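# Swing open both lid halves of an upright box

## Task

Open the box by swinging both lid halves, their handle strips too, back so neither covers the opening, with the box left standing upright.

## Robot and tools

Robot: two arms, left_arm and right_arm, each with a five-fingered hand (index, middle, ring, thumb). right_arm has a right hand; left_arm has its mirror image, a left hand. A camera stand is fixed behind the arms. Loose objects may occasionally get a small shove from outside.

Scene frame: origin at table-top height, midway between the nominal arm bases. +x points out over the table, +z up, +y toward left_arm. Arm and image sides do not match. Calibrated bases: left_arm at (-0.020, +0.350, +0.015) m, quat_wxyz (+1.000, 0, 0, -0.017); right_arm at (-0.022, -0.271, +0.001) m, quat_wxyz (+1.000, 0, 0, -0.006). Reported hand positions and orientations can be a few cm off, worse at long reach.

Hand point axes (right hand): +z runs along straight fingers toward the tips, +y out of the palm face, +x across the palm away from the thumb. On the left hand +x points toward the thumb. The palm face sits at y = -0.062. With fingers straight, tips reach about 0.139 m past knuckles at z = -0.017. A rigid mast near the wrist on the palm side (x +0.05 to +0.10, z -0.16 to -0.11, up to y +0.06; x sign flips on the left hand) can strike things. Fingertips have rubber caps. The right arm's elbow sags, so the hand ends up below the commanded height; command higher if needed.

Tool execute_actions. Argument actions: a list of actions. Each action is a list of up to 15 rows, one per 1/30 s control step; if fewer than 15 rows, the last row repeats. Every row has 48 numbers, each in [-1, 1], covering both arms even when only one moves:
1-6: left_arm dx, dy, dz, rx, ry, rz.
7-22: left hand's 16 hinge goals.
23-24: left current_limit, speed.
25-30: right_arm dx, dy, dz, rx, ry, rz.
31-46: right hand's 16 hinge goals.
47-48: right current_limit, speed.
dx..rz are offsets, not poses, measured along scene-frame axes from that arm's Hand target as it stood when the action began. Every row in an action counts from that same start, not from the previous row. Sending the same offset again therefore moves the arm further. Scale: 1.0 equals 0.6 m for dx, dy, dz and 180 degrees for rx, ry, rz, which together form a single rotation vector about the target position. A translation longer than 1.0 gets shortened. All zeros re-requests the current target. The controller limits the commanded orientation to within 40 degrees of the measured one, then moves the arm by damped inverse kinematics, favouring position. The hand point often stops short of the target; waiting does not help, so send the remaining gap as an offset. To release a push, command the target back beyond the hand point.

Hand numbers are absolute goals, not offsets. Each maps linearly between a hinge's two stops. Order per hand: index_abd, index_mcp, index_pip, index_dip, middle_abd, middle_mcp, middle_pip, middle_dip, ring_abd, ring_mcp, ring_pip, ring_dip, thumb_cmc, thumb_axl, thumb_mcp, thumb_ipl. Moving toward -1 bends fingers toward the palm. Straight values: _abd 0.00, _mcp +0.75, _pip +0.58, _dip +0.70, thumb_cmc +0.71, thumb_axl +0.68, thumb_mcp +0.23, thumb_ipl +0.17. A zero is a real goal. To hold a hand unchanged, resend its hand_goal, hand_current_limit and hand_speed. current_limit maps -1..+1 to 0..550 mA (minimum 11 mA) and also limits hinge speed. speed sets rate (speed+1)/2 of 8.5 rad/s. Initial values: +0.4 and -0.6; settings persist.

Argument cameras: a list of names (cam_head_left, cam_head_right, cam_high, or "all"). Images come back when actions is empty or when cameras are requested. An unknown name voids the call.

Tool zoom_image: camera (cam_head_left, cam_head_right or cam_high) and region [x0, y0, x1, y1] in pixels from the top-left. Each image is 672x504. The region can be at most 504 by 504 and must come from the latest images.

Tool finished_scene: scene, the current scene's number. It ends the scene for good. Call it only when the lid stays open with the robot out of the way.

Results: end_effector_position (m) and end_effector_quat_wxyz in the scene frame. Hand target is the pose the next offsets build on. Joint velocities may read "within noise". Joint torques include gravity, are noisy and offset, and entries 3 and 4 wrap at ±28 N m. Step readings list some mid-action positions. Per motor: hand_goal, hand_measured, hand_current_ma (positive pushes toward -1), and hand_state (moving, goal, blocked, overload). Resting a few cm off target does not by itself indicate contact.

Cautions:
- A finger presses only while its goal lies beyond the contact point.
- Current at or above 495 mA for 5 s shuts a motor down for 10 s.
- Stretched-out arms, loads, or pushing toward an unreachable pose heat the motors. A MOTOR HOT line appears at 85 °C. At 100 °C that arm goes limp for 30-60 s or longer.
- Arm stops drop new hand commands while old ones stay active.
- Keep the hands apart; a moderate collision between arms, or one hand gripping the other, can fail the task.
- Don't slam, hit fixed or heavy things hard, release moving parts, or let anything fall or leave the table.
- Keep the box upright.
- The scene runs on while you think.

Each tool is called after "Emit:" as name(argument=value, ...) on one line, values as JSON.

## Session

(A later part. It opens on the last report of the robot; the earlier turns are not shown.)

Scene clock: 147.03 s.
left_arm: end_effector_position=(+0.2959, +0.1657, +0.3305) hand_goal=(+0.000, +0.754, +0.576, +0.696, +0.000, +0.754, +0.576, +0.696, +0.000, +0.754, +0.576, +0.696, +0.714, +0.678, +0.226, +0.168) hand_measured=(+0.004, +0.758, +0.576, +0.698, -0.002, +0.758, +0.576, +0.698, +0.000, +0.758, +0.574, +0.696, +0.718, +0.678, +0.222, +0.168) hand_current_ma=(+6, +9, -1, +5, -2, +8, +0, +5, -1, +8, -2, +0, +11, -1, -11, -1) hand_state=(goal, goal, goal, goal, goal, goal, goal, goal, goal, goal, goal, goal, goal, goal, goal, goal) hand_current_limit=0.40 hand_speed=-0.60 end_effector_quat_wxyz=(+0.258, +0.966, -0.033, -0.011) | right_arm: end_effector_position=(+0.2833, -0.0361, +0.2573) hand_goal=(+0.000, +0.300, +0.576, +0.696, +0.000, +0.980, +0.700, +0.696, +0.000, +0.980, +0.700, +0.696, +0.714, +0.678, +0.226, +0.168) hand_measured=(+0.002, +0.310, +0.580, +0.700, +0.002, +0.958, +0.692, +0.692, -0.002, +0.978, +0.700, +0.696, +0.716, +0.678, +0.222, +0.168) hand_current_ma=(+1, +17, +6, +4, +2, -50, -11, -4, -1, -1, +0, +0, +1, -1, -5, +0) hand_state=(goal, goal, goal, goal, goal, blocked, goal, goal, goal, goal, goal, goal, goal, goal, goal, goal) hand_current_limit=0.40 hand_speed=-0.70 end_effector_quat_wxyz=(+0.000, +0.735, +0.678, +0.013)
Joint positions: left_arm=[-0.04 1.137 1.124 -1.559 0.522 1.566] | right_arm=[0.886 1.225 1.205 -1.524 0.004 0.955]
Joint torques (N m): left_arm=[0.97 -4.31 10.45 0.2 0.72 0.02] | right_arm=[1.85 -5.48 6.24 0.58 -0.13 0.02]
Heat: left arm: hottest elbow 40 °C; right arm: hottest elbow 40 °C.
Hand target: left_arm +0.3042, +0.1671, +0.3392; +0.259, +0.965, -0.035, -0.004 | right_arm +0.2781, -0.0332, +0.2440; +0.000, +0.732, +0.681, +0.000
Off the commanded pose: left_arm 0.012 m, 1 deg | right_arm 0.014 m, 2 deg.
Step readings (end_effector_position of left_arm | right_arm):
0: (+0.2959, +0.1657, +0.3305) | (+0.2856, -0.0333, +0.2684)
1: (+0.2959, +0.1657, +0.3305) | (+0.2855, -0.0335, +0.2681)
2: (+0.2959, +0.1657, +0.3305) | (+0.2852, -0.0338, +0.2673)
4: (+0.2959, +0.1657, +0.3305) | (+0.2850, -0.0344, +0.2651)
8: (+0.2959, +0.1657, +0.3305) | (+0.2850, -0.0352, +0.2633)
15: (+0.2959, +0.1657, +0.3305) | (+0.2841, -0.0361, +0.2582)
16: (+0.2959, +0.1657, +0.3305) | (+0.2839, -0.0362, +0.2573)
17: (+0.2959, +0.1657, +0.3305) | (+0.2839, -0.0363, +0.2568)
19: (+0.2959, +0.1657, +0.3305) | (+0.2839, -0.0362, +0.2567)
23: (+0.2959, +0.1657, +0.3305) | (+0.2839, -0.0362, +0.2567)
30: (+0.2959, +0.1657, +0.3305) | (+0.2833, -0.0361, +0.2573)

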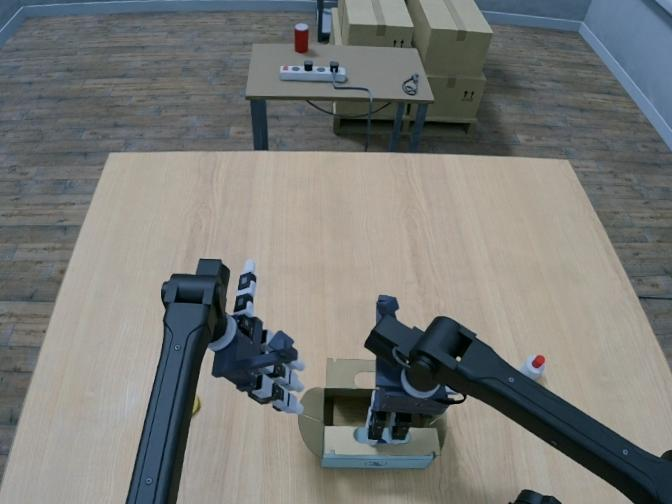

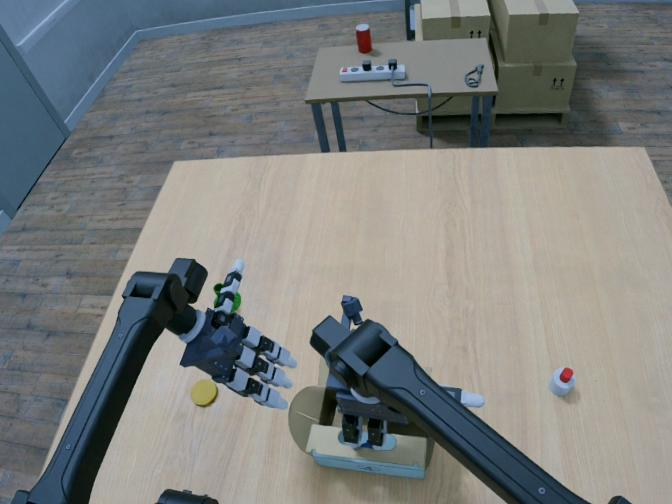

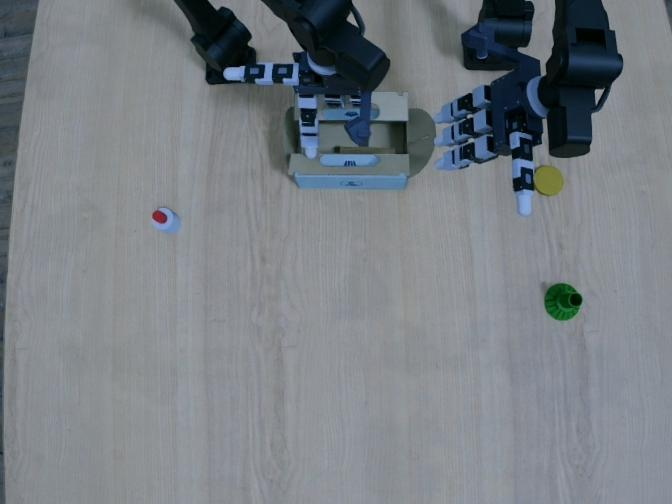

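Emit:
execute_actions(actions=[[[0,0,0,0,0,0,0,0.754,0.576,0.696,0,0.754,0.576,0.696,0,0.754,0.576,0.696,0.714,0.678,0.226,0.168,0.4,-0.6,-0.03,0,-0.01,0,0,0,0,0.15,0.576,0.696,0,0.98,0.7,0.696,0,0.98,0.7,0.696,0.714,0.678,0.226,0.168,0.4,-0.7]],[[0,0,0,0,0,0,0,0.754,0.576,0.696,0,0.754,0.576,0.696,0,0.754,0.576,0.696,0.714,0.678,0.226,0.168,0.4,-0.6,-0.03,0,0,0,0,0,0,0,0.576,0.696,0,0.98,0.7,0.696,0,0.98,0.7,0.696,0.714,0.678,0.226,0.168,0.4,-0.7]]], cameras=["all"])

Emit:
zoom_image(camera="cam_head_left", region=[300, 350, 460, 470])

Emit:
zoom_image(camera="cam_high", region=[260, 70, 460, 220])

Scene clock: 167.50 s.
left_arm: end_effector_position=(+0.2959, +0.1657, +0.3305) hand_goal=(+0.000, +0.754, +0.576, +0.696, +0.000, +0.754, +0.576, +0.696, +0.000, +0.754, +0.576, +0.696, +0.714, +0.678, +0.226, +0.168) hand_measured=(+0.004, +0.758, +0.576, +0.698, -0.002, +0.758, +0.576, +0.698, +0.000, +0.758, +0.574, +0.696, +0.718, +0.678, +0.222, +0.168) hand_current_ma=(+6, +9, -1, +5, -2, +8, +0, +5, -1, +8, -2, +0, +11, -1, -11, -1) hand_state=(goal, goal, goal, goal, goal, goal, goal, goal, goal, goal, goal, goal, goal, goal, goal, goal) hand_current_limit=0.40 hand_speed=-0.60 end_effector_quat_wxyz=(+0.258, +0.966, -0.033, -0.011) | right_arm: end_effector_position=(+0.2477, -0.0336, +0.2385) hand_goal=(+0.000, +0.000, +0.576, +0.696, +0.000, +0.980, +0.700, +0.696, +0.000, +0.980, +0.700, +0.696, +0.714, +0.678, +0.226, +0.168) hand_measured=(+0.002, +0.016, +0.580, +0.700, +0.002, +0.978, +0.702, +0.698, +0.000, +0.978, +0.702, +0.698, +0.716, +0.678, +0.222, +0.168) hand_current_ma=(+1, +30, +6, +4, +2, -2, +1, +1, +0, -2, +1, +3, +1, -1, -5, +0) hand_state=(goal, goal, goal, goal, goal, goal, goal, goal, goal, goal, goal, goal, goal, goal, goal, goal) hand_current_limit=0.40 hand_speed=-0.70 end_effector_quat_wxyz=(+0.000, +0.732, +0.681, -0.002)
Joint positions: left_arm=[-0.04 1.137 1.124 -1.559 0.522 1.566] | right_arm=[0.972 1.192 1.132 -1.514 0 1.033]
Joint torques (N m): left_arm=[1.08 -4.37 10.41 0.21 0.72 0.02] | right_arm=[1.9 -6.59 6.94 0.35 -0.01 0.1]
Heat: left arm: hottest elbow 41 °C; right arm: hottest elbow 39 °C.
Hand target: left_arm +0.3042, +0.1671, +0.3392; +0.259, +0.965, -0.035, -0.004 | right_arm +0.2421, -0.0332, +0.2381; +0.000, +0.732, +0.681, +0.000
Off the commanded pose: left_arm 0.012 m, 1 deg | right_arm 0.006 m, 0 deg.
Step readings (end_effector_position of left_arm | right_arm):
0: (+0.2959, +0.1657, +0.3305) | (+0.2833, -0.0361, +0.2573)
1: (+0.2959, +0.1657, +0.3305) | (+0.2832, -0.0362, +0.2571)
2: (+0.2959, +0.1657, +0.3305) | (+0.2827, -0.0362, +0.2562)
4: (+0.2959, +0.1657, +0.3305) | (+0.2800, -0.0361, +0.2534)
8: (+0.2959, +0.1657, +0.3305) | (+0.2710, -0.0337, +0.2490)
15: (+0.2959, +0.1657, +0.3305) | (+0.2664, -0.0334, +0.2482)
16: (+0.2959, +0.1657, +0.3305) | (+0.2662, -0.0335, +0.2481)
17: (+0.2959, +0.1657, +0.3305) | (+0.2651, -0.0333, +0.2478)
19: (+0.2959, +0.1657, +0.3305) | (+0.2612, -0.0340, +0.2460)
23: (+0.2959, +0.1657, +0.3305) | (+0.2509, -0.0337, +0.2387)
30: (+0.2959, +0.1657, +0.3305) | (+0.2480, -0.0332, +0.2383)

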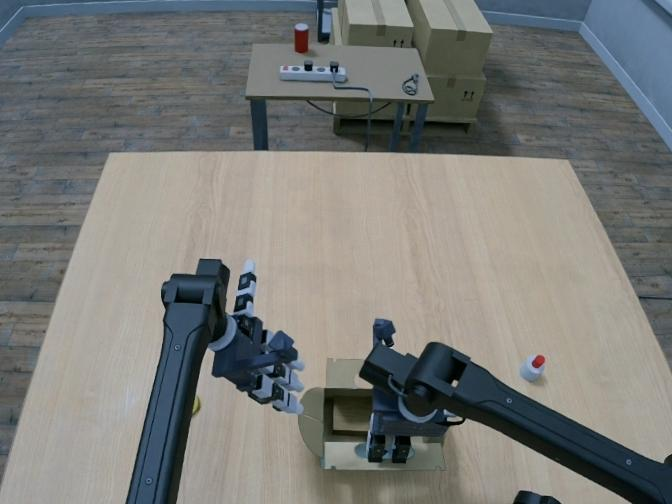

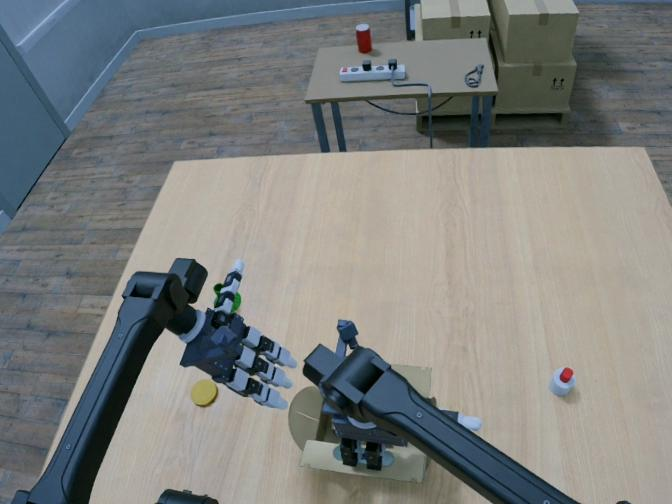

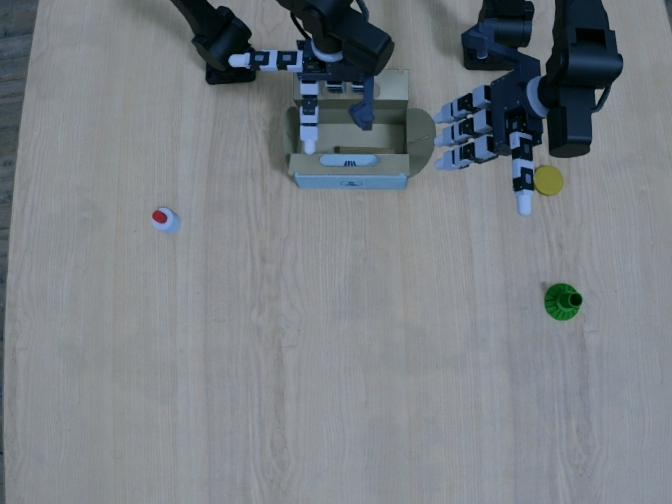

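Scaled by 3.150 from the camera's 672x504 image, which has a finer 960x720 frame.

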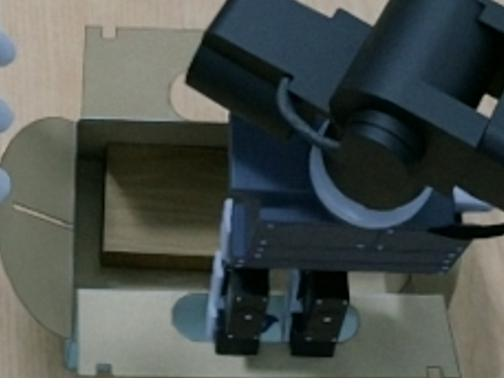

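Scaled by 2.520 from the camera's 672x504 image, which has a finer 960x720 frame.

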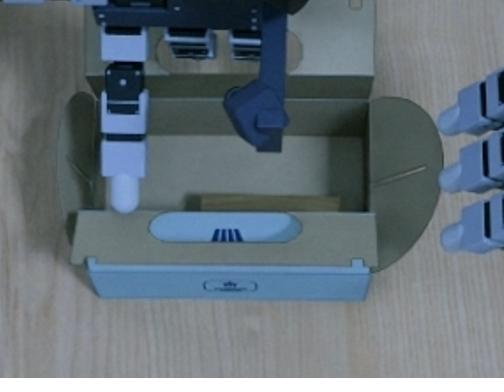

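Emit:
execute_actions(actions=[[[0,0,0,0,0,0,0,0.754,0.576,0.696,0,0.754,0.576,0.696,0,0.754,0.576,0.696,0.714,0.678,0.226,0.168,0.4,-0.6,-0.04,0,-0.0,0,0,0,0,-0.1,0.576,0.696,0,0.98,0.7,0.696,0,0.98,0.7,0.696,0.714,0.678,0.226,0.168,0.4,-0.7]],[[0,0,0,0,0,0,0,0.754,0.576,0.696,0,0.754,0.576,0.696,0,0.754,0.576,0.696,0.714,0.678,0.226,0.168,0.4,-0.6,-0.04,0,0,0,0,0,0,-0.1,0.576,0.696,0,0.98,0.7,0.696,0,0.98,0.7,0.696,0.714,0.678,0.226,0.168,0.4,-0.7]]], cameras=["all"])

Emit:
zoom_image(camera="cam_head_left", region=[300, 350, 460, 500])

Emit:
zoom_image(camera="cam_high", region=[260, 50, 460, 200])

Scene clock: 169.80 s.
left_arm: end_effector_position=(+0.2959, +0.1657, +0.3305) hand_goal=(+0.000, +0.754, +0.576, +0.696, +0.000, +0.754, +0.576, +0.696, +0.000, +0.754, +0.576, +0.696, +0.714, +0.678, +0.226, +0.168) hand_measured=(+0.004, +0.758, +0.576, +0.698, -0.002, +0.758, +0.576, +0.698, +0.000, +0.758, +0.574, +0.696, +0.718, +0.678, +0.222, +0.168) hand_current_ma=(+6, +9, -1, +5, -2, +8, +0, +5, -1, +8, -2, +0, +11, -1, -11, -1) hand_state=(goal, goal, goal, goal, goal, goal, goal, goal, goal, goal, goal, goal, goal, goal, goal, goal) hand_current_limit=0.40 hand_speed=-0.60 end_effector_quat_wxyz=(+0.258, +0.966, -0.033, -0.011) | right_arm: end_effector_position=(+0.2012, -0.0302, +0.2395) hand_goal=(+0.000, -0.100, +0.576, +0.696, +0.000, +0.980, +0.700, +0.696, +0.000, +0.980, +0.700, +0.696, +0.714, +0.678, +0.226, +0.168) hand_measured=(+0.002, -0.084, +0.580, +0.700, +0.002, +0.970, +0.698, +0.698, +0.000, +0.974, +0.700, +0.698, +0.716, +0.678, +0.222, +0.168) hand_current_ma=(+1, +30, +5, +4, +1, -15, -2, +1, +0, -9, -1, +1, +1, -1, -5, +0) hand_state=(goal, goal, goal, goal, goal, goal, goal, goal, goal, goal, goal, goal, goal, goal, goal, goal) hand_current_limit=0.40 hand_speed=-0.70 end_effector_quat_wxyz=(-0.001, +0.732, +0.681, +0.005)
Joint positions: left_arm=[-0.04 1.137 1.124 -1.559 0.522 1.566] | right_arm=[1.105 1.125 1.082 -1.518 0.001 1.166]
Joint torques (N m): left_arm=[1.08 -4.25 10.44 0.21 0.72 0.02] | right_arm=[1.96 -5.54 6.94 -0.16 -0.03 0.11]
Heat: left arm: hottest elbow 42 °C; right arm: hottest elbow 39 °C.
Hand target: left_arm +0.3042, +0.1671, +0.3392; +0.259, +0.965, -0.035, -0.004 | right_arm +0.1940, -0.0333, +0.2381; +0.000, +0.732, +0.681, +0.000
Off the commanded pose: left_arm 0.012 m, 1 deg | right_arm 0.008 m, 1 deg.
Step readings (end_effector_position of left_arm | right_arm):
0: (+0.2959, +0.1657, +0.3305) | (+0.2477, -0.0336, +0.2385)
1: (+0.2959, +0.1657, +0.3305) | (+0.2476, -0.0337, +0.2387)
2: (+0.2959, +0.1657, +0.3305) | (+0.2463, -0.0335, +0.2383)
4: (+0.2959, +0.1657, +0.3305) | (+0.2414, -0.0338, +0.2374)
8: (+0.2959, +0.1657, +0.3305) | (+0.2292, -0.0317, +0.2381)
15: (+0.2959, +0.1657, +0.3305) | (+0.2251, -0.0311, +0.2403)
16: (+0.2959, +0.1657, +0.3305) | (+0.2247, -0.0312, +0.2401)
17: (+0.2959, +0.1657, +0.3305) | (+0.2236, -0.0311, +0.2399)
19: (+0.2959, +0.1657, +0.3305) | (+0.2186, -0.0313, +0.2388)
23: (+0.2959, +0.1657, +0.3305) | (+0.2062, -0.0293, +0.2379)
30: (+0.2959, +0.1657, +0.3305) | (+0.2018, -0.0297, +0.2396)

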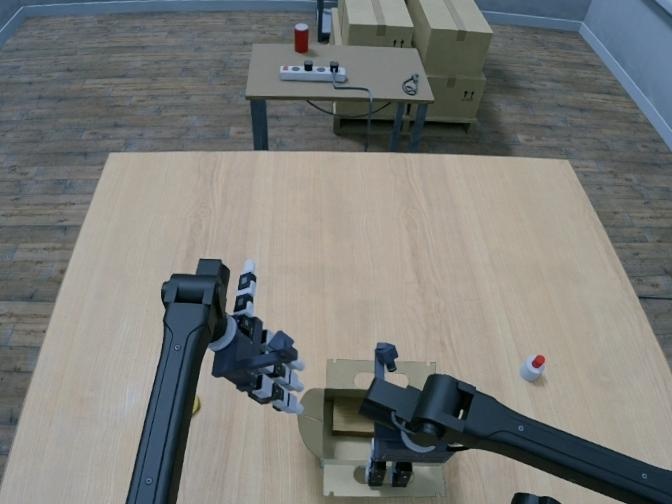

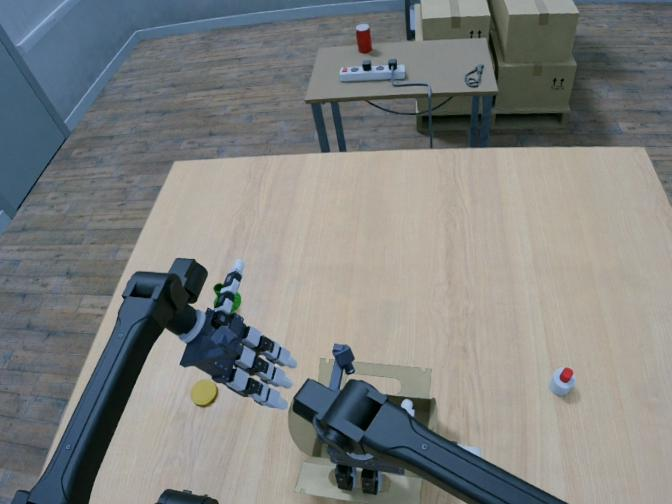

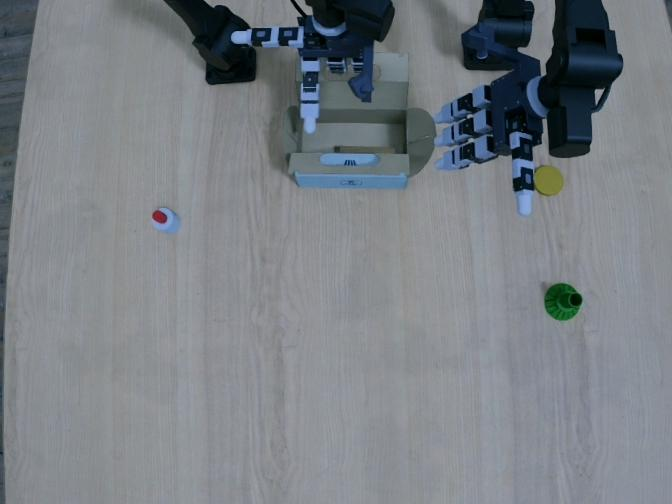

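Scaled by 3.150 from the camera's 672x504 image, which has a finer 960x720 frame.

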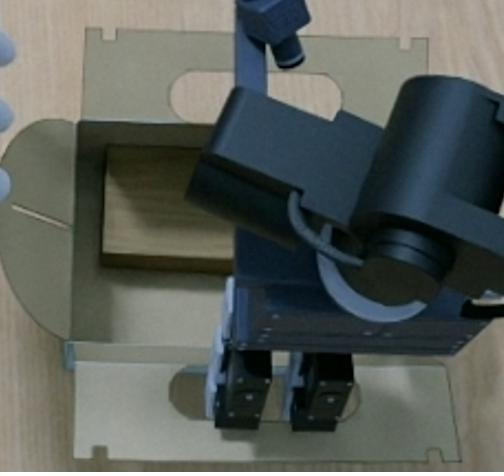

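Scaled by 2.520 from the camera's 672x504 image, which has a finer 960x720 frame.

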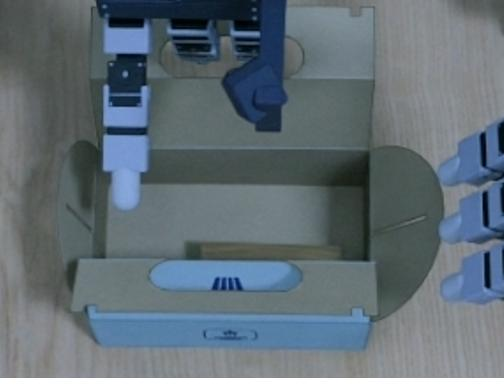

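Emit:
execute_actions(actions=[[[0,0,0,0,0,0,0,0.754,0.576,0.696,0,0.754,0.576,0.696,0,0.754,0.576,0.696,0.714,0.678,0.226,0.168,0.4,-0.6,-0.035,0,-0.03,0,0,0,0,0.1,0.576,0.696,0,0.98,0.7,0.696,0,0.98,0.7,0.696,0.714,0.678,0.226,0.168,0.4,-0.7]],[[0,0,0,0,0,0,0,0.754,0.576,0.696,0,0.754,0.576,0.696,0,0.754,0.576,0.696,0.714,0.678,0.226,0.168,0.4,-0.6,-0.03,0,-0.04,0,0,0,0,0.3,0.576,0.696,0,0.98,0.7,0.696,0,0.98,0.7,0.696,0.714,0.678,0.226,0.168,0.4,-0.7]]], cameras=["all"])

Emit:
zoom_image(camera="cam_head_left", region=[300, 350, 460, 500])

Emit:
zoom_image(camera="cam_high", region=[260, 50, 460, 200])

Scene clock: 172.40 s.
left_arm: end_effector_position=(+0.2959, +0.1657, +0.3305) hand_goal=(+0.000, +0.754, +0.576, +0.696, +0.000, +0.754, +0.576, +0.696, +0.000, +0.754, +0.576, +0.696, +0.714, +0.678, +0.226, +0.168) hand_measured=(+0.004, +0.758, +0.576, +0.698, -0.002, +0.758, +0.576, +0.698, +0.000, +0.758, +0.574, +0.696, +0.718, +0.678, +0.222, +0.168) hand_current_ma=(+6, +9, -1, +5, -2, +8, +0, +5, -1, +8, -2, +0, +11, -1, -11, -1) hand_state=(goal, goal, goal, goal, goal, goal, goal, goal, goal, goal, goal, goal, goal, goal, goal, goal) hand_current_limit=0.40 hand_speed=-0.60 end_effector_quat_wxyz=(+0.258, +0.966, -0.033, -0.011) | right_arm: end_effector_position=(+0.1596, -0.0347, +0.1975) hand_goal=(+0.000, +0.300, +0.576, +0.696, +0.000, +0.980, +0.700, +0.696, +0.000, +0.980, +0.700, +0.696, +0.714, +0.678, +0.226, +0.168) hand_measured=(+0.002, +0.302, +0.580, +0.700, -0.002, +0.968, +0.696, +0.696, +0.000, +0.974, +0.700, +0.698, +0.716, +0.678, +0.222, +0.168) hand_current_ma=(+1, +2, +5, +4, -1, -22, -6, +0, +0, -9, -1, +1, +1, -1, -5, +0) hand_state=(goal, goal, goal, goal, goal, goal, goal, goal, goal, goal, goal, goal, goal, goal, goal, goal) hand_current_limit=0.40 hand_speed=-0.70 end_effector_quat_wxyz=(+0.003, +0.733, +0.680, -0.005)
Joint positions: left_arm=[-0.04 1.137 1.124 -1.559 0.522 1.566] | right_arm=[1.228 1.092 0.949 -1.439 0.001 1.291]
Joint torques (N m): left_arm=[0.97 -4.19 10.41 0.27 0.72 0.01] | right_arm=[2.02 -4.84 6.84 0.66 -0.07 0.11]
Heat: left arm: hottest elbow 42 °C; right arm: hottest elbow 39 °C.
Hand target: left_arm +0.3042, +0.1671, +0.3392; +0.259, +0.965, -0.035, -0.004 | right_arm +0.1551, -0.0333, +0.1960; +0.000, +0.732, +0.681, +0.000
Off the commanded pose: left_arm 0.012 m, 1 deg | right_arm 0.005 m, 1 deg.
Step readings (end_effector_position of left_arm | right_arm):
0: (+0.2959, +0.1657, +0.3305) | (+0.2012, -0.0303, +0.2395)
1: (+0.2959, +0.1657, +0.3305) | (+0.2010, -0.0304, +0.2392)
2: (+0.2959, +0.1657, +0.3305) | (+0.2001, -0.0310, +0.2382)
4: (+0.2959, +0.1657, +0.3305) | (+0.1945, -0.0325, +0.2336)
8: (+0.2959, +0.1657, +0.3305) | (+0.1819, -0.0347, +0.2230)
15: (+0.2959, +0.1657, +0.3305) | (+0.1780, -0.0346, +0.2205)
16: (+0.2959, +0.1657, +0.3305) | (+0.1778, -0.0346, +0.2203)
17: (+0.2959, +0.1657, +0.3305) | (+0.1771, -0.0342, +0.2193)
19: (+0.2959, +0.1657, +0.3305) | (+0.1734, -0.0335, +0.2139)
23: (+0.2959, +0.1657, +0.3305) | (+0.1631, -0.0347, +0.2010)
30: (+0.2959, +0.1657, +0.3305) | (+0.1597, -0.0346, +0.1975)

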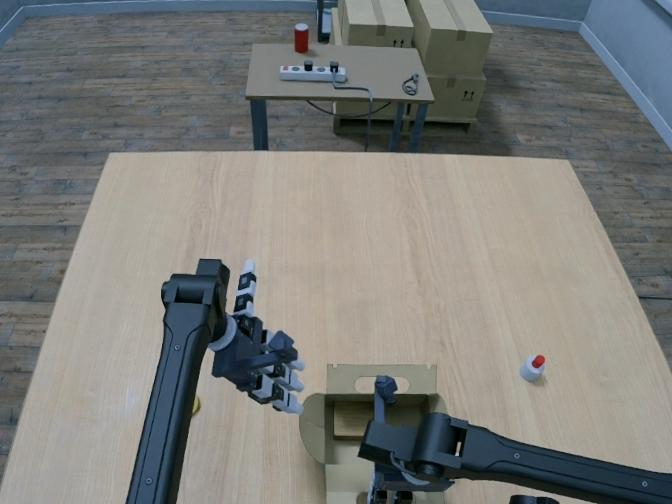

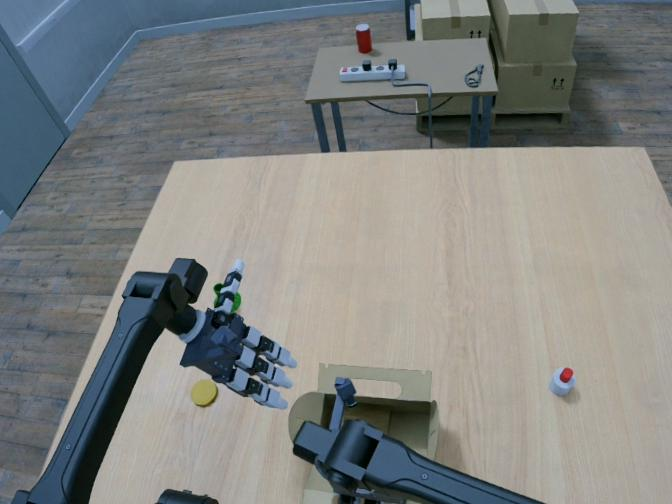

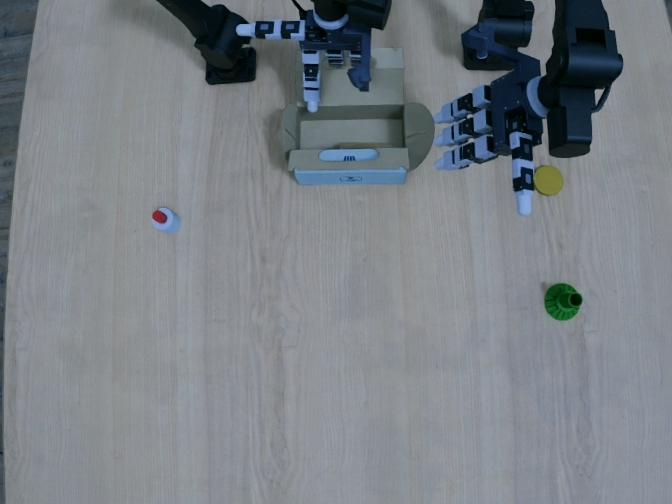

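Scaled by 3.150 from the camera's 672x504 image, which has a finer 960x720 frame.

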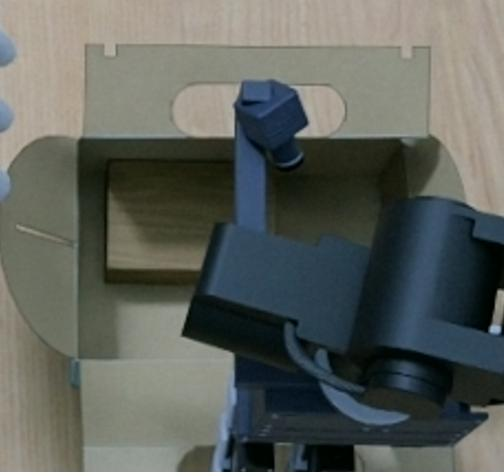

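Scaled by 2.520 from the camera's 672x504 image, which has a finer 960x720 frame.

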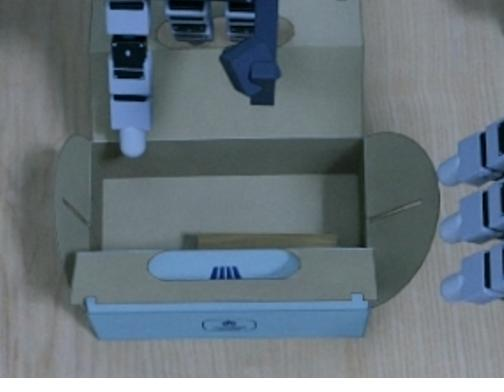

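Emit:
execute_actions(actions=[[[0,0,0,0,0,0,0,0.754,0.576,0.696,0,0.754,0.576,0.696,0,0.754,0.576,0.696,0.714,0.678,0.226,0.168,0.4,-0.6,0.03,0,0.1,0,0,0,0,0.5,0.576,0.696,0,0.98,0.7,0.696,0,0.98,0.7,0.696,0.714,0.678,0.226,0.168,0.4,-0.7]],[[0,0,0,0,0,0,0,0.754,0.576,0.696,0,0.754,0.576,0.696,0,0.754,0.576,0.696,0.714,0.678,0.226,0.168,0.4,-0.6,0.05,0,0.1,0,0,0,0,0.754,0.576,0.696,0,0.9,0.6,0.696,0,0.9,0.6,0.696,0.714,0.678,0.226,0.168,0.4,-0.7]],[[0,0,0,0,0,0,0,0.754,0.576,0.696,0,0.754,0.576,0.696,0,0.754,0.576,0.696,0.714,0.678,0.226,0.168,0.4,-0.6,0.1,0,0,0,0,0,0,0.754,0.576,0.696,0,0.754,0.576,0.696,0,0.754,0.576,0.696,0.714,0.678,0.226,0.168,0.4,-0.7]]], cameras=["all"])

Emit:
zoom_image(camera="cam_head_left", region=[300, 350, 460, 500])

Emit:
zoom_image(camera="cam_high", region=[260, 50, 460, 200])

Scene clock: 176.33 s.
left_arm: end_effector_position=(+0.2959, +0.1657, +0.3305) hand_goal=(+0.000, +0.754, +0.576, +0.696, +0.000, +0.754, +0.576, +0.696, +0.000, +0.754, +0.576, +0.696, +0.714, +0.678, +0.226, +0.168) hand_measured=(+0.004, +0.758, +0.576, +0.698, -0.002, +0.758, +0.576, +0.698, +0.000, +0.758, +0.574, +0.696, +0.718, +0.678, +0.222, +0.168) hand_current_ma=(+6, +9, -1, +5, -2, +8, +0, +5, -1, +8, -2, +0, +11, -1, -11, -1) hand_state=(goal, goal, goal, goal, goal, goal, goal, goal, goal, goal, goal, goal, goal, goal, goal, goal) hand_current_limit=0.40 hand_speed=-0.60 end_effector_quat_wxyz=(+0.258, +0.966, -0.033, -0.011) | right_arm: end_effector_position=(+0.2546, -0.0410, +0.2997) hand_goal=(+0.000, +0.754, +0.576, +0.696, +0.000, +0.754, +0.576, +0.696, +0.000, +0.754, +0.576, +0.696, +0.714, +0.678, +0.226, +0.168) hand_measured=(+0.002, +0.752, +0.578, +0.700, -0.002, +0.754, +0.578, +0.696, -0.002, +0.754, +0.578, +0.698, +0.716, +0.678, +0.222, +0.168) hand_current_ma=(+1, -1, +2, +3, -2, +0, +2, +0, -1, +0, +1, +2, +1, -1, -5, +0) hand_state=(goal, goal, goal, goal, goal, goal, goal, goal, goal, goal, goal, goal, goal, goal, goal, goal) hand_current_limit=0.40 hand_speed=-0.70 end_effector_quat_wxyz=(+0.006, +0.734, +0.679, -0.002)
Joint positions: left_arm=[-0.04 1.137 1.124 -1.559 0.522 1.566] | right_arm=[0.948 1.192 1.29 -1.674 0.011 1.013]
Joint torques (N m): left_arm=[0.91 -4.19 10.41 0.25 0.72 0.02] | right_arm=[-0.03 -5.07 11.08 -0.06 -0.13 -0.17]
Heat: left arm: hottest elbow 42 °C; right arm: hottest elbow 39 °C.
Hand target: left_arm +0.3042, +0.1671, +0.3392; +0.259, +0.965, -0.035, -0.004 | right_arm +0.2631, -0.0333, +0.3160; +0.000, +0.732, +0.681, +0.000
Off the commanded pose: left_arm 0.012 m, 1 deg | right_arm 0.020 m, 1 deg.
joint sent to its limit (right arm) — joint 4 (wrist pitch), lower limit. The joint targets still meet the commanded pose.
Step readings (end_effector_position of left_arm | right_arm):
0: (+0.2959, +0.1657, +0.3305) | (+0.1595, -0.0347, +0.1975)
1: (+0.2959, +0.1657, +0.3305) | (+0.1595, -0.0348, +0.1975)
2: (+0.2959, +0.1657, +0.3305) | (+0.1590, -0.0361, +0.1977)
4: (+0.2959, +0.1657, +0.3305) | (+0.1582, -0.0407, +0.2025)
8: (+0.2959, +0.1657, +0.3305) | (+0.1614, -0.0428, +0.2215)
15: (+0.2959, +0.1657, +0.3305) | (+0.1660, -0.0398, +0.2369)
16: (+0.2959, +0.1657, +0.3305) | (+0.1662, -0.0399, +0.2377)
17: (+0.2959, +0.1657, +0.3305) | (+0.1669, -0.0415, +0.2402)
19: (+0.2959, +0.1657, +0.3305) | (+0.1714, -0.0449, +0.2526)
23: (+0.2959, +0.1657, +0.3305) | (+0.1887, -0.0428, +0.2874)
30: (+0.2959, +0.1657, +0.3305) | (+0.1953, -0.0390, +0.3033)
31: (+0.2959, +0.1657, +0.3305) | (+0.1958, -0.0392, +0.3031)
32: (+0.2959, +0.1657, +0.3305) | (+0.1974, -0.0392, +0.3029)
34: (+0.2959, +0.1657, +0.3305) | (+0.2099, -0.0411, +0.3037)
38: (+0.2959, +0.1657, +0.3305) | (+0.2424, -0.0476, +0.3025)
45: (+0.2959, +0.1657, +0.3305) | (+0.2531, -0.0439, +0.2965)

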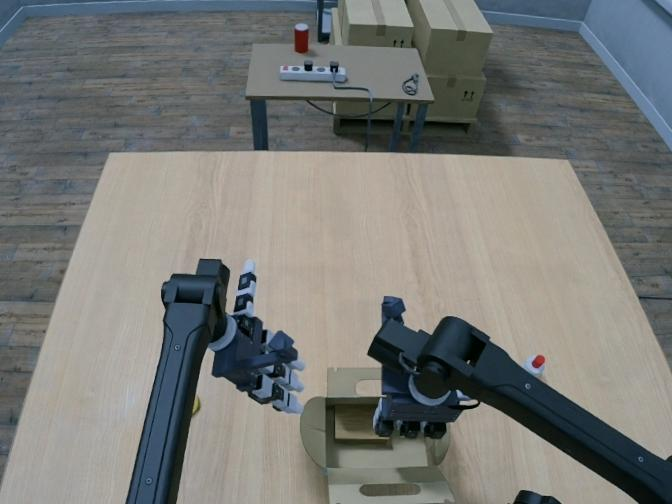

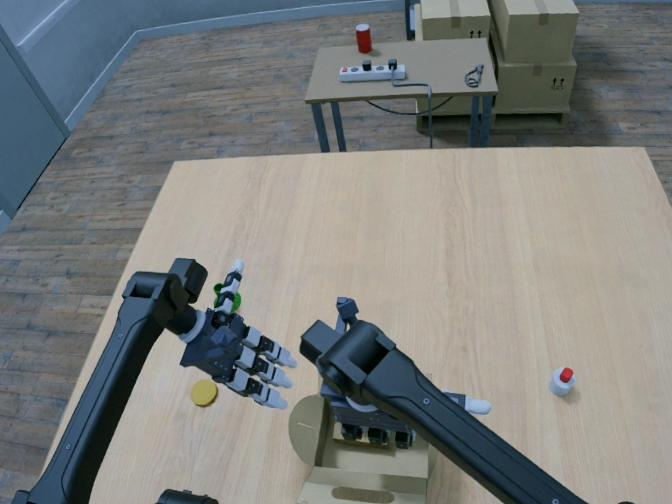

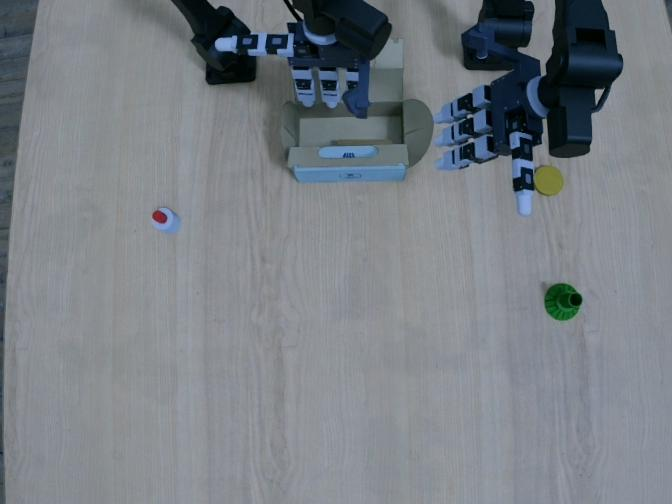

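Scaled by 3.150 from the camera's 672x504 image, which has a finer 960x720 frame.

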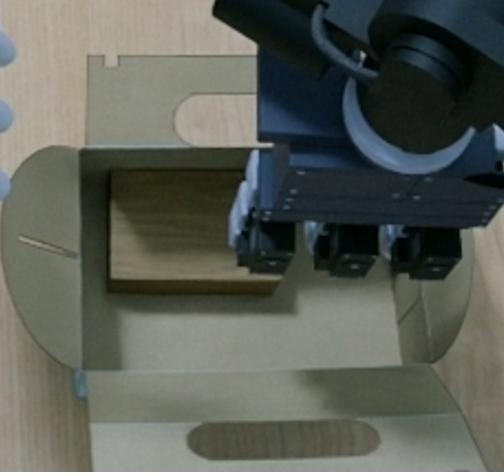

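Scaled by 2.520 from the camera's 672x504 image, which has a finer 960x720 frame.

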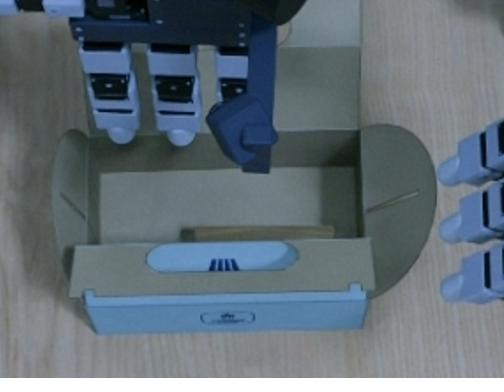

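Emit:
execute_actions(actions=[[[0,0,0,0,0,0,0,0.754,0.576,0.696,0,0.754,0.576,0.696,0,0.754,0.576,0.696,0.714,0.678,0.226,0.168,0.4,-0.6,0.0,0,-0.13,0,0,0,0,0.754,0.576,0.696,0,0.754,0.576,0.696,0,0.754,0.576,0.696,0.714,0.678,0.226,0.168,0.4,-0.7]],[[0,0,0,0,0,0,0,0.754,0.576,0.696,0,0.754,0.576,0.696,0,0.754,0.576,0.696,0.714,0.678,0.226,0.168,0.4,-0.6,0.07,0,0,0,0,0,0,0.754,0.576,0.696,0,0.754,0.576,0.696,0,0.754,0.576,0.696,0.714,0.678,0.226,0.168,0.4,-0.7]],[[0,0,0,0,0,0,0,0.754,0.576,0.696,0,0.754,0.576,0.696,0,0.754,0.576,0.696,0.714,0.678,0.226,0.168,0.4,-0.6,0.06,0,0,0,0,0,0,0.754,0.576,0.696,0,0.754,0.576,0.696,0,0.754,0.576,0.696,0.714,0.678,0.226,0.168,0.4,-0.7]]], cameras=["all"])

Emit:
zoom_image(camera="cam_head_left", region=[300, 350, 460, 500])

Emit:
zoom_image(camera="cam_high", region=[260, 50, 460, 200])

Scene clock: 179.07 s.
left_arm: end_effector_position=(+0.2959, +0.1657, +0.3305) hand_goal=(+0.000, +0.754, +0.576, +0.696, +0.000, +0.754, +0.576, +0.696, +0.000, +0.754, +0.576, +0.696, +0.714, +0.678, +0.226, +0.168) hand_measured=(+0.004, +0.758, +0.576, +0.698, -0.002, +0.758, +0.576, +0.698, +0.000, +0.758, +0.574, +0.696, +0.718, +0.678, +0.222, +0.168) hand_current_ma=(+6, +9, -1, +5, -2, +8, +0, +5, -1, +8, -2, +0, +11, -1, -11, -1) hand_state=(goal, goal, goal, goal, goal, goal, goal, goal, goal, goal, goal, goal, goal, goal, goal, goal) hand_current_limit=0.40 hand_speed=-0.60 end_effector_quat_wxyz=(+0.258, +0.966, -0.033, -0.011) | right_arm: end_effector_position=(+0.3243, -0.0444, +0.2240) hand_goal=(+0.000, +0.754, +0.576, +0.696, +0.000, +0.754, +0.576, +0.696, +0.000, +0.754, +0.576, +0.696, +0.714, +0.678, +0.226, +0.168) hand_measured=(+0.002, +0.752, +0.578, +0.700, -0.002, +0.754, +0.578, +0.696, -0.002, +0.754, +0.578, +0.698, +0.716, +0.678, +0.222, +0.168) hand_current_ma=(+1, -1, +2, +3, -2, +0, +2, +0, -1, +0, +1, +2, +1, -1, -5, +0) hand_state=(goal, goal, goal, goal, goal, goal, goal, goal, goal, goal, goal, goal, goal, goal, goal, goal) hand_current_limit=0.40 hand_speed=-0.70 end_effector_quat_wxyz=(+0.002, +0.733, +0.680, -0.020)
Joint positions: left_arm=[-0.04 1.137 1.124 -1.559 0.522 1.566] | right_arm=[0.784 1.33 1.216 -1.497 0.002 0.847]
Joint torques (N m): left_arm=[0.97 -4.31 10.4 0.2 0.72 0.02] | right_arm=[-0.21 -6.42 11.25 0.46 -0.06 -0.18]
Heat: left arm: hottest elbow 42 °C; right arm: hottest elbow 40 °C.
Hand target: left_arm +0.3042, +0.1671, +0.3392; +0.259, +0.965, -0.035, -0.004 | right_arm +0.3411, -0.0332, +0.2380; +0.000, +0.732, +0.681, +0.000
Off the commanded pose: left_arm 0.012 m, 1 deg | right_arm 0.025 m, 2 deg.
Step readings (end_effector_position of left_arm | right_arm):
0: (+0.2959, +0.1657, +0.3305) | (+0.2546, -0.0410, +0.2997)
1: (+0.2959, +0.1657, +0.3305) | (+0.2546, -0.0409, +0.2996)
2: (+0.2959, +0.1657, +0.3305) | (+0.2551, -0.0397, +0.2986)
4: (+0.2959, +0.1657, +0.3305) | (+0.2580, -0.0348, +0.2900)
8: (+0.2959, +0.1657, +0.3305) | (+0.2563, -0.0362, +0.2577)
15: (+0.2959, +0.1657, +0.3305) | (+0.2576, -0.0345, +0.2432)
16: (+0.2959, +0.1657, +0.3305) | (+0.2580, -0.0341, +0.2432)
17: (+0.2959, +0.1657, +0.3305) | (+0.2593, -0.0340, +0.2427)
19: (+0.2959, +0.1657, +0.3305) | (+0.2658, -0.0368, +0.2399)
23: (+0.2959, +0.1657, +0.3305) | (+0.2829, -0.0469, +0.2288)
30: (+0.2959, +0.1657, +0.3305) | (+0.2890, -0.0473, +0.2203)
31: (+0.2959, +0.1657, +0.3305) | (+0.2894, -0.0469, +0.2208)
32: (+0.2959, +0.1657, +0.3305) | (+0.2909, -0.0463, +0.2217)
34: (+0.2959, +0.1657, +0.3305) | (+0.2976, -0.0448, +0.2242)
38: (+0.2959, +0.1657, +0.3305) | (+0.3170, -0.0447, +0.2277)
45: (+0.2959, +0.1657, +0.3305) | (+0.3241, -0.0449, +0.2242)

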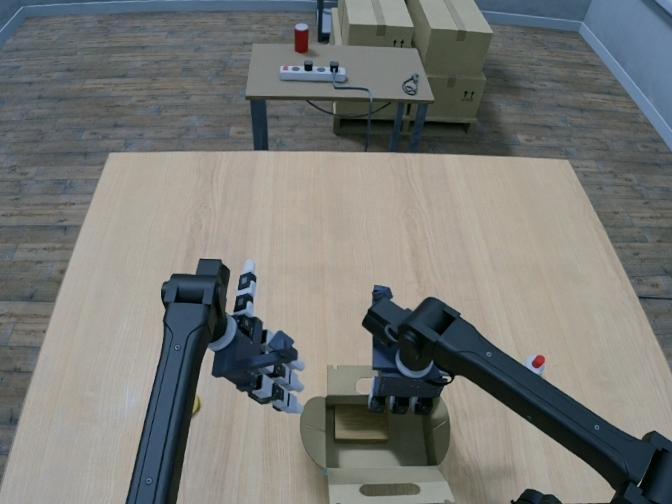

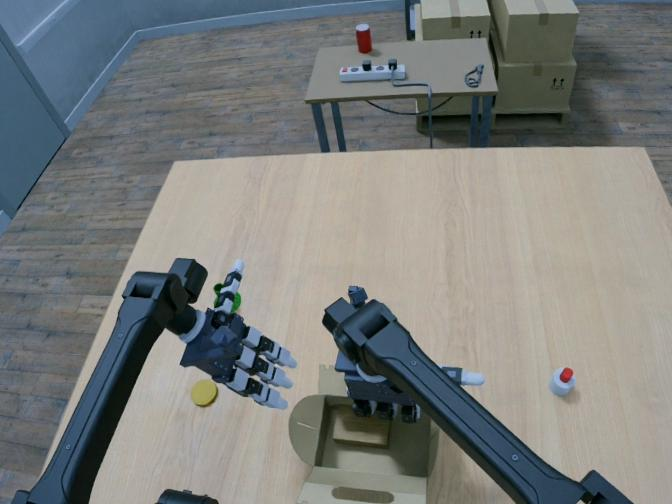

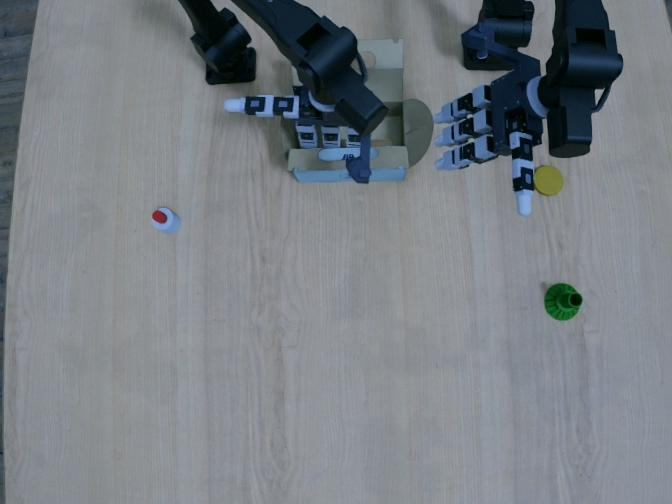

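Scaled by 3.150 from the camera's 672x504 image, which has a finer 960x720 frame.

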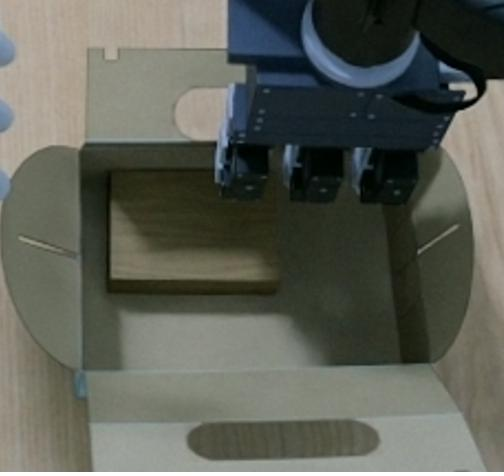

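Scaled by 2.520 from the camera's 672x504 image, which has a finer 960x720 frame.

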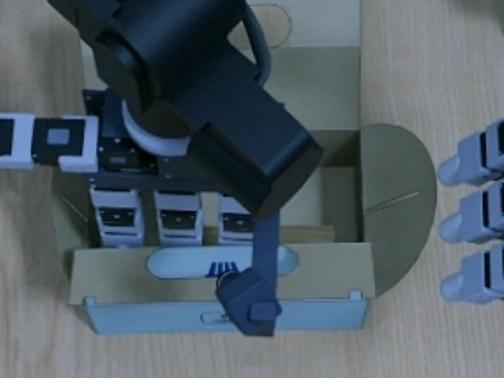

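Emit:
execute_actions(actions=[[[0,0,0,0,0,0,0,0.754,0.576,0.696,0,0.754,0.576,0.696,0,0.754,0.576,0.696,0.714,0.678,0.226,0.168,0.4,-0.6,0.05,0,0.01,0,0,0,0,0.754,0.576,0.696,0,0.754,0.576,0.696,0,0.754,0.576,0.696,0.714,0.678,0.226,0.168,0.4,-0.7]],[[0,0,0,0,0,0,0,0.754,0.576,0.696,0,0.754,0.576,0.696,0,0.754,0.576,0.696,0.714,0.678,0.226,0.168,0.4,-0.6,0.05,0,0,0,0,0,0,0.754,0.576,0.696,0,0.754,0.576,0.696,0,0.754,0.576,0.696,0.714,0.678,0.226,0.168,0.4,-0.7]]], cameras=["all"])

Emit:
zoom_image(camera="cam_head_left", region=[300, 350, 460, 500])

Emit:
zoom_image(camera="cam_high", region=[260, 50, 460, 200])

Scene clock: 181.03 s.
left_arm: end_effector_position=(+0.2959, +0.1657, +0.3305) hand_goal=(+0.000, +0.754, +0.576, +0.696, +0.000, +0.754, +0.576, +0.696, +0.000, +0.754, +0.576, +0.696, +0.714, +0.678, +0.226, +0.168) hand_measured=(+0.004, +0.758, +0.576, +0.698, -0.002, +0.758, +0.576, +0.698, +0.000, +0.758, +0.574, +0.696, +0.718, +0.678, +0.222, +0.168) hand_current_ma=(+6, +9, -1, +5, -2, +8, +0, +5, -1, +8, -2, +0, +11, -1, -11, -1) hand_state=(goal, goal, goal, goal, goal, goal, goal, goal, goal, goal, goal, goal, goal, goal, goal, goal) hand_current_limit=0.40 hand_speed=-0.60 end_effector_quat_wxyz=(+0.258, +0.966, -0.033, -0.011) | right_arm: end_effector_position=(+0.3864, -0.0389, +0.2327) hand_goal=(+0.000, +0.754, +0.576, +0.696, +0.000, +0.754, +0.576, +0.696, +0.000, +0.754, +0.576, +0.696, +0.714, +0.678, +0.226, +0.168) hand_measured=(+0.002, +0.752, +0.578, +0.700, -0.002, +0.754, +0.578, +0.696, +0.000, +0.756, +0.578, +0.698, +0.716, +0.678, +0.222, +0.168) hand_current_ma=(+1, -1, +2, +3, -2, +0, +2, +0, +0, +1, +2, +2, +1, -1, -5, +0) hand_state=(goal, goal, goal, goal, goal, goal, goal, goal, goal, goal, goal, goal, goal, goal, goal, goal) hand_current_limit=0.40 hand_speed=-0.70 end_effector_quat_wxyz=(+0.000, +0.732, +0.681, -0.010)
Joint positions: left_arm=[-0.04 1.137 1.124 -1.559 0.522 1.566] | right_arm=[0.689 1.445 1.353 -1.498 0.002 0.75]
Joint torques (N m): left_arm=[1.08 -4.19 10.39 0.23 0.72 0.01] | right_arm=[-0.26 -8.12 11.14 -0.13 -0.05 -0.16]
Heat: left arm: hottest elbow 42 °C; right arm: hottest elbow 40 °C.
Hand target: left_arm +0.3042, +0.1671, +0.3392; +0.259, +0.965, -0.035, -0.004 | right_arm +0.4010, -0.0333, +0.2439; +0.000, +0.732, +0.681, +0.000
Off the commanded pose: left_arm 0.012 m, 1 deg | right_arm 0.019 m, 1 deg.
Step readings (end_effector_position of left_arm | right_arm):
0: (+0.2959, +0.1657, +0.3305) | (+0.3243, -0.0443, +0.2240)
1: (+0.2959, +0.1657, +0.3305) | (+0.3245, -0.0441, +0.2243)
2: (+0.2959, +0.1657, +0.3305) | (+0.3260, -0.0440, +0.2248)
4: (+0.2959, +0.1657, +0.3305) | (+0.3325, -0.0416, +0.2275)
8: (+0.2959, +0.1657, +0.3305) | (+0.3495, -0.0404, +0.2326)
15: (+0.2959, +0.1657, +0.3305) | (+0.3555, -0.0407, +0.2315)
16: (+0.2959, +0.1657, +0.3305) | (+0.3559, -0.0404, +0.2318)
17: (+0.2959, +0.1657, +0.3305) | (+0.3573, -0.0406, +0.2320)
19: (+0.2959, +0.1657, +0.3305) | (+0.3633, -0.0387, +0.2334)
23: (+0.2959, +0.1657, +0.3305) | (+0.3792, -0.0389, +0.2336)
30: (+0.2959, +0.1657, +0.3305) | (+0.3854, -0.0399, +0.2309)

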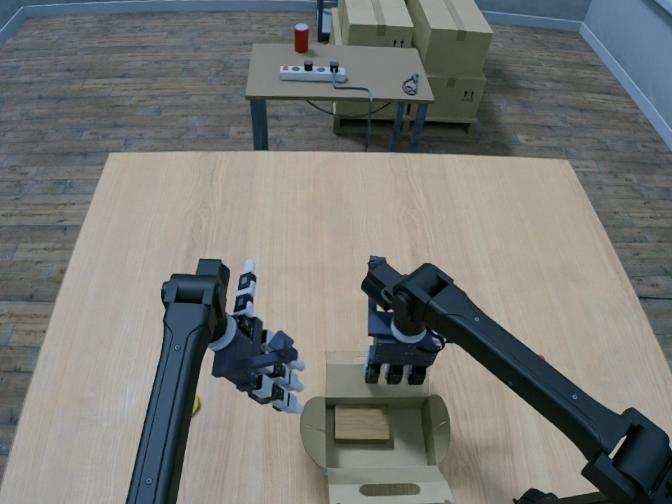

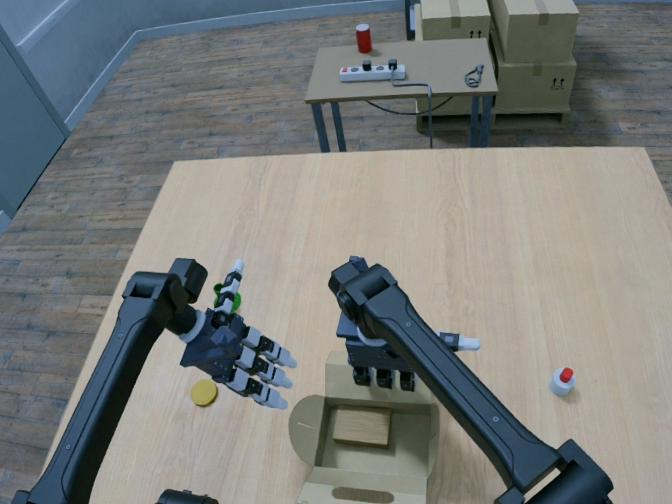

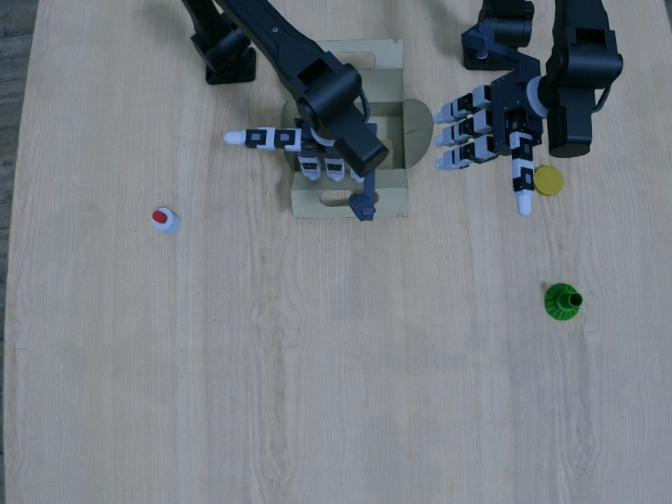

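Scaled by 3.150 from the camera's 672x504 image, which has a finer 960x720 frame.

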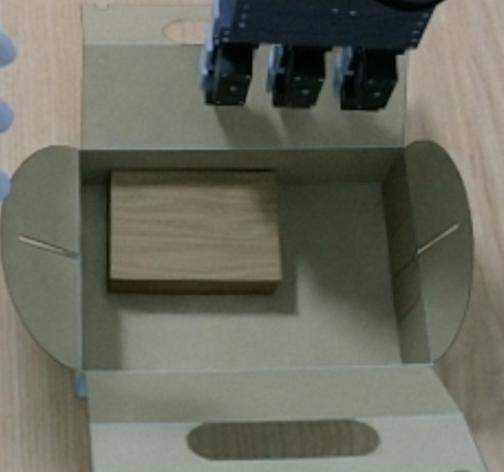

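Scaled by 2.520 from the camera's 672x504 image, which has a finer 960x720 frame.

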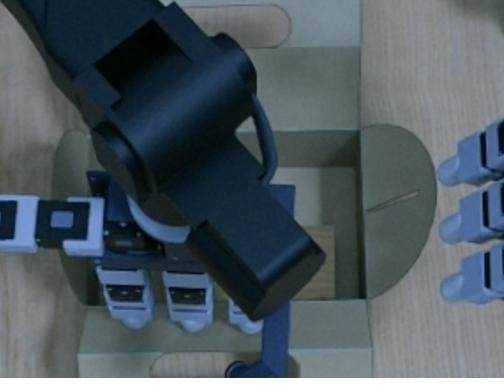

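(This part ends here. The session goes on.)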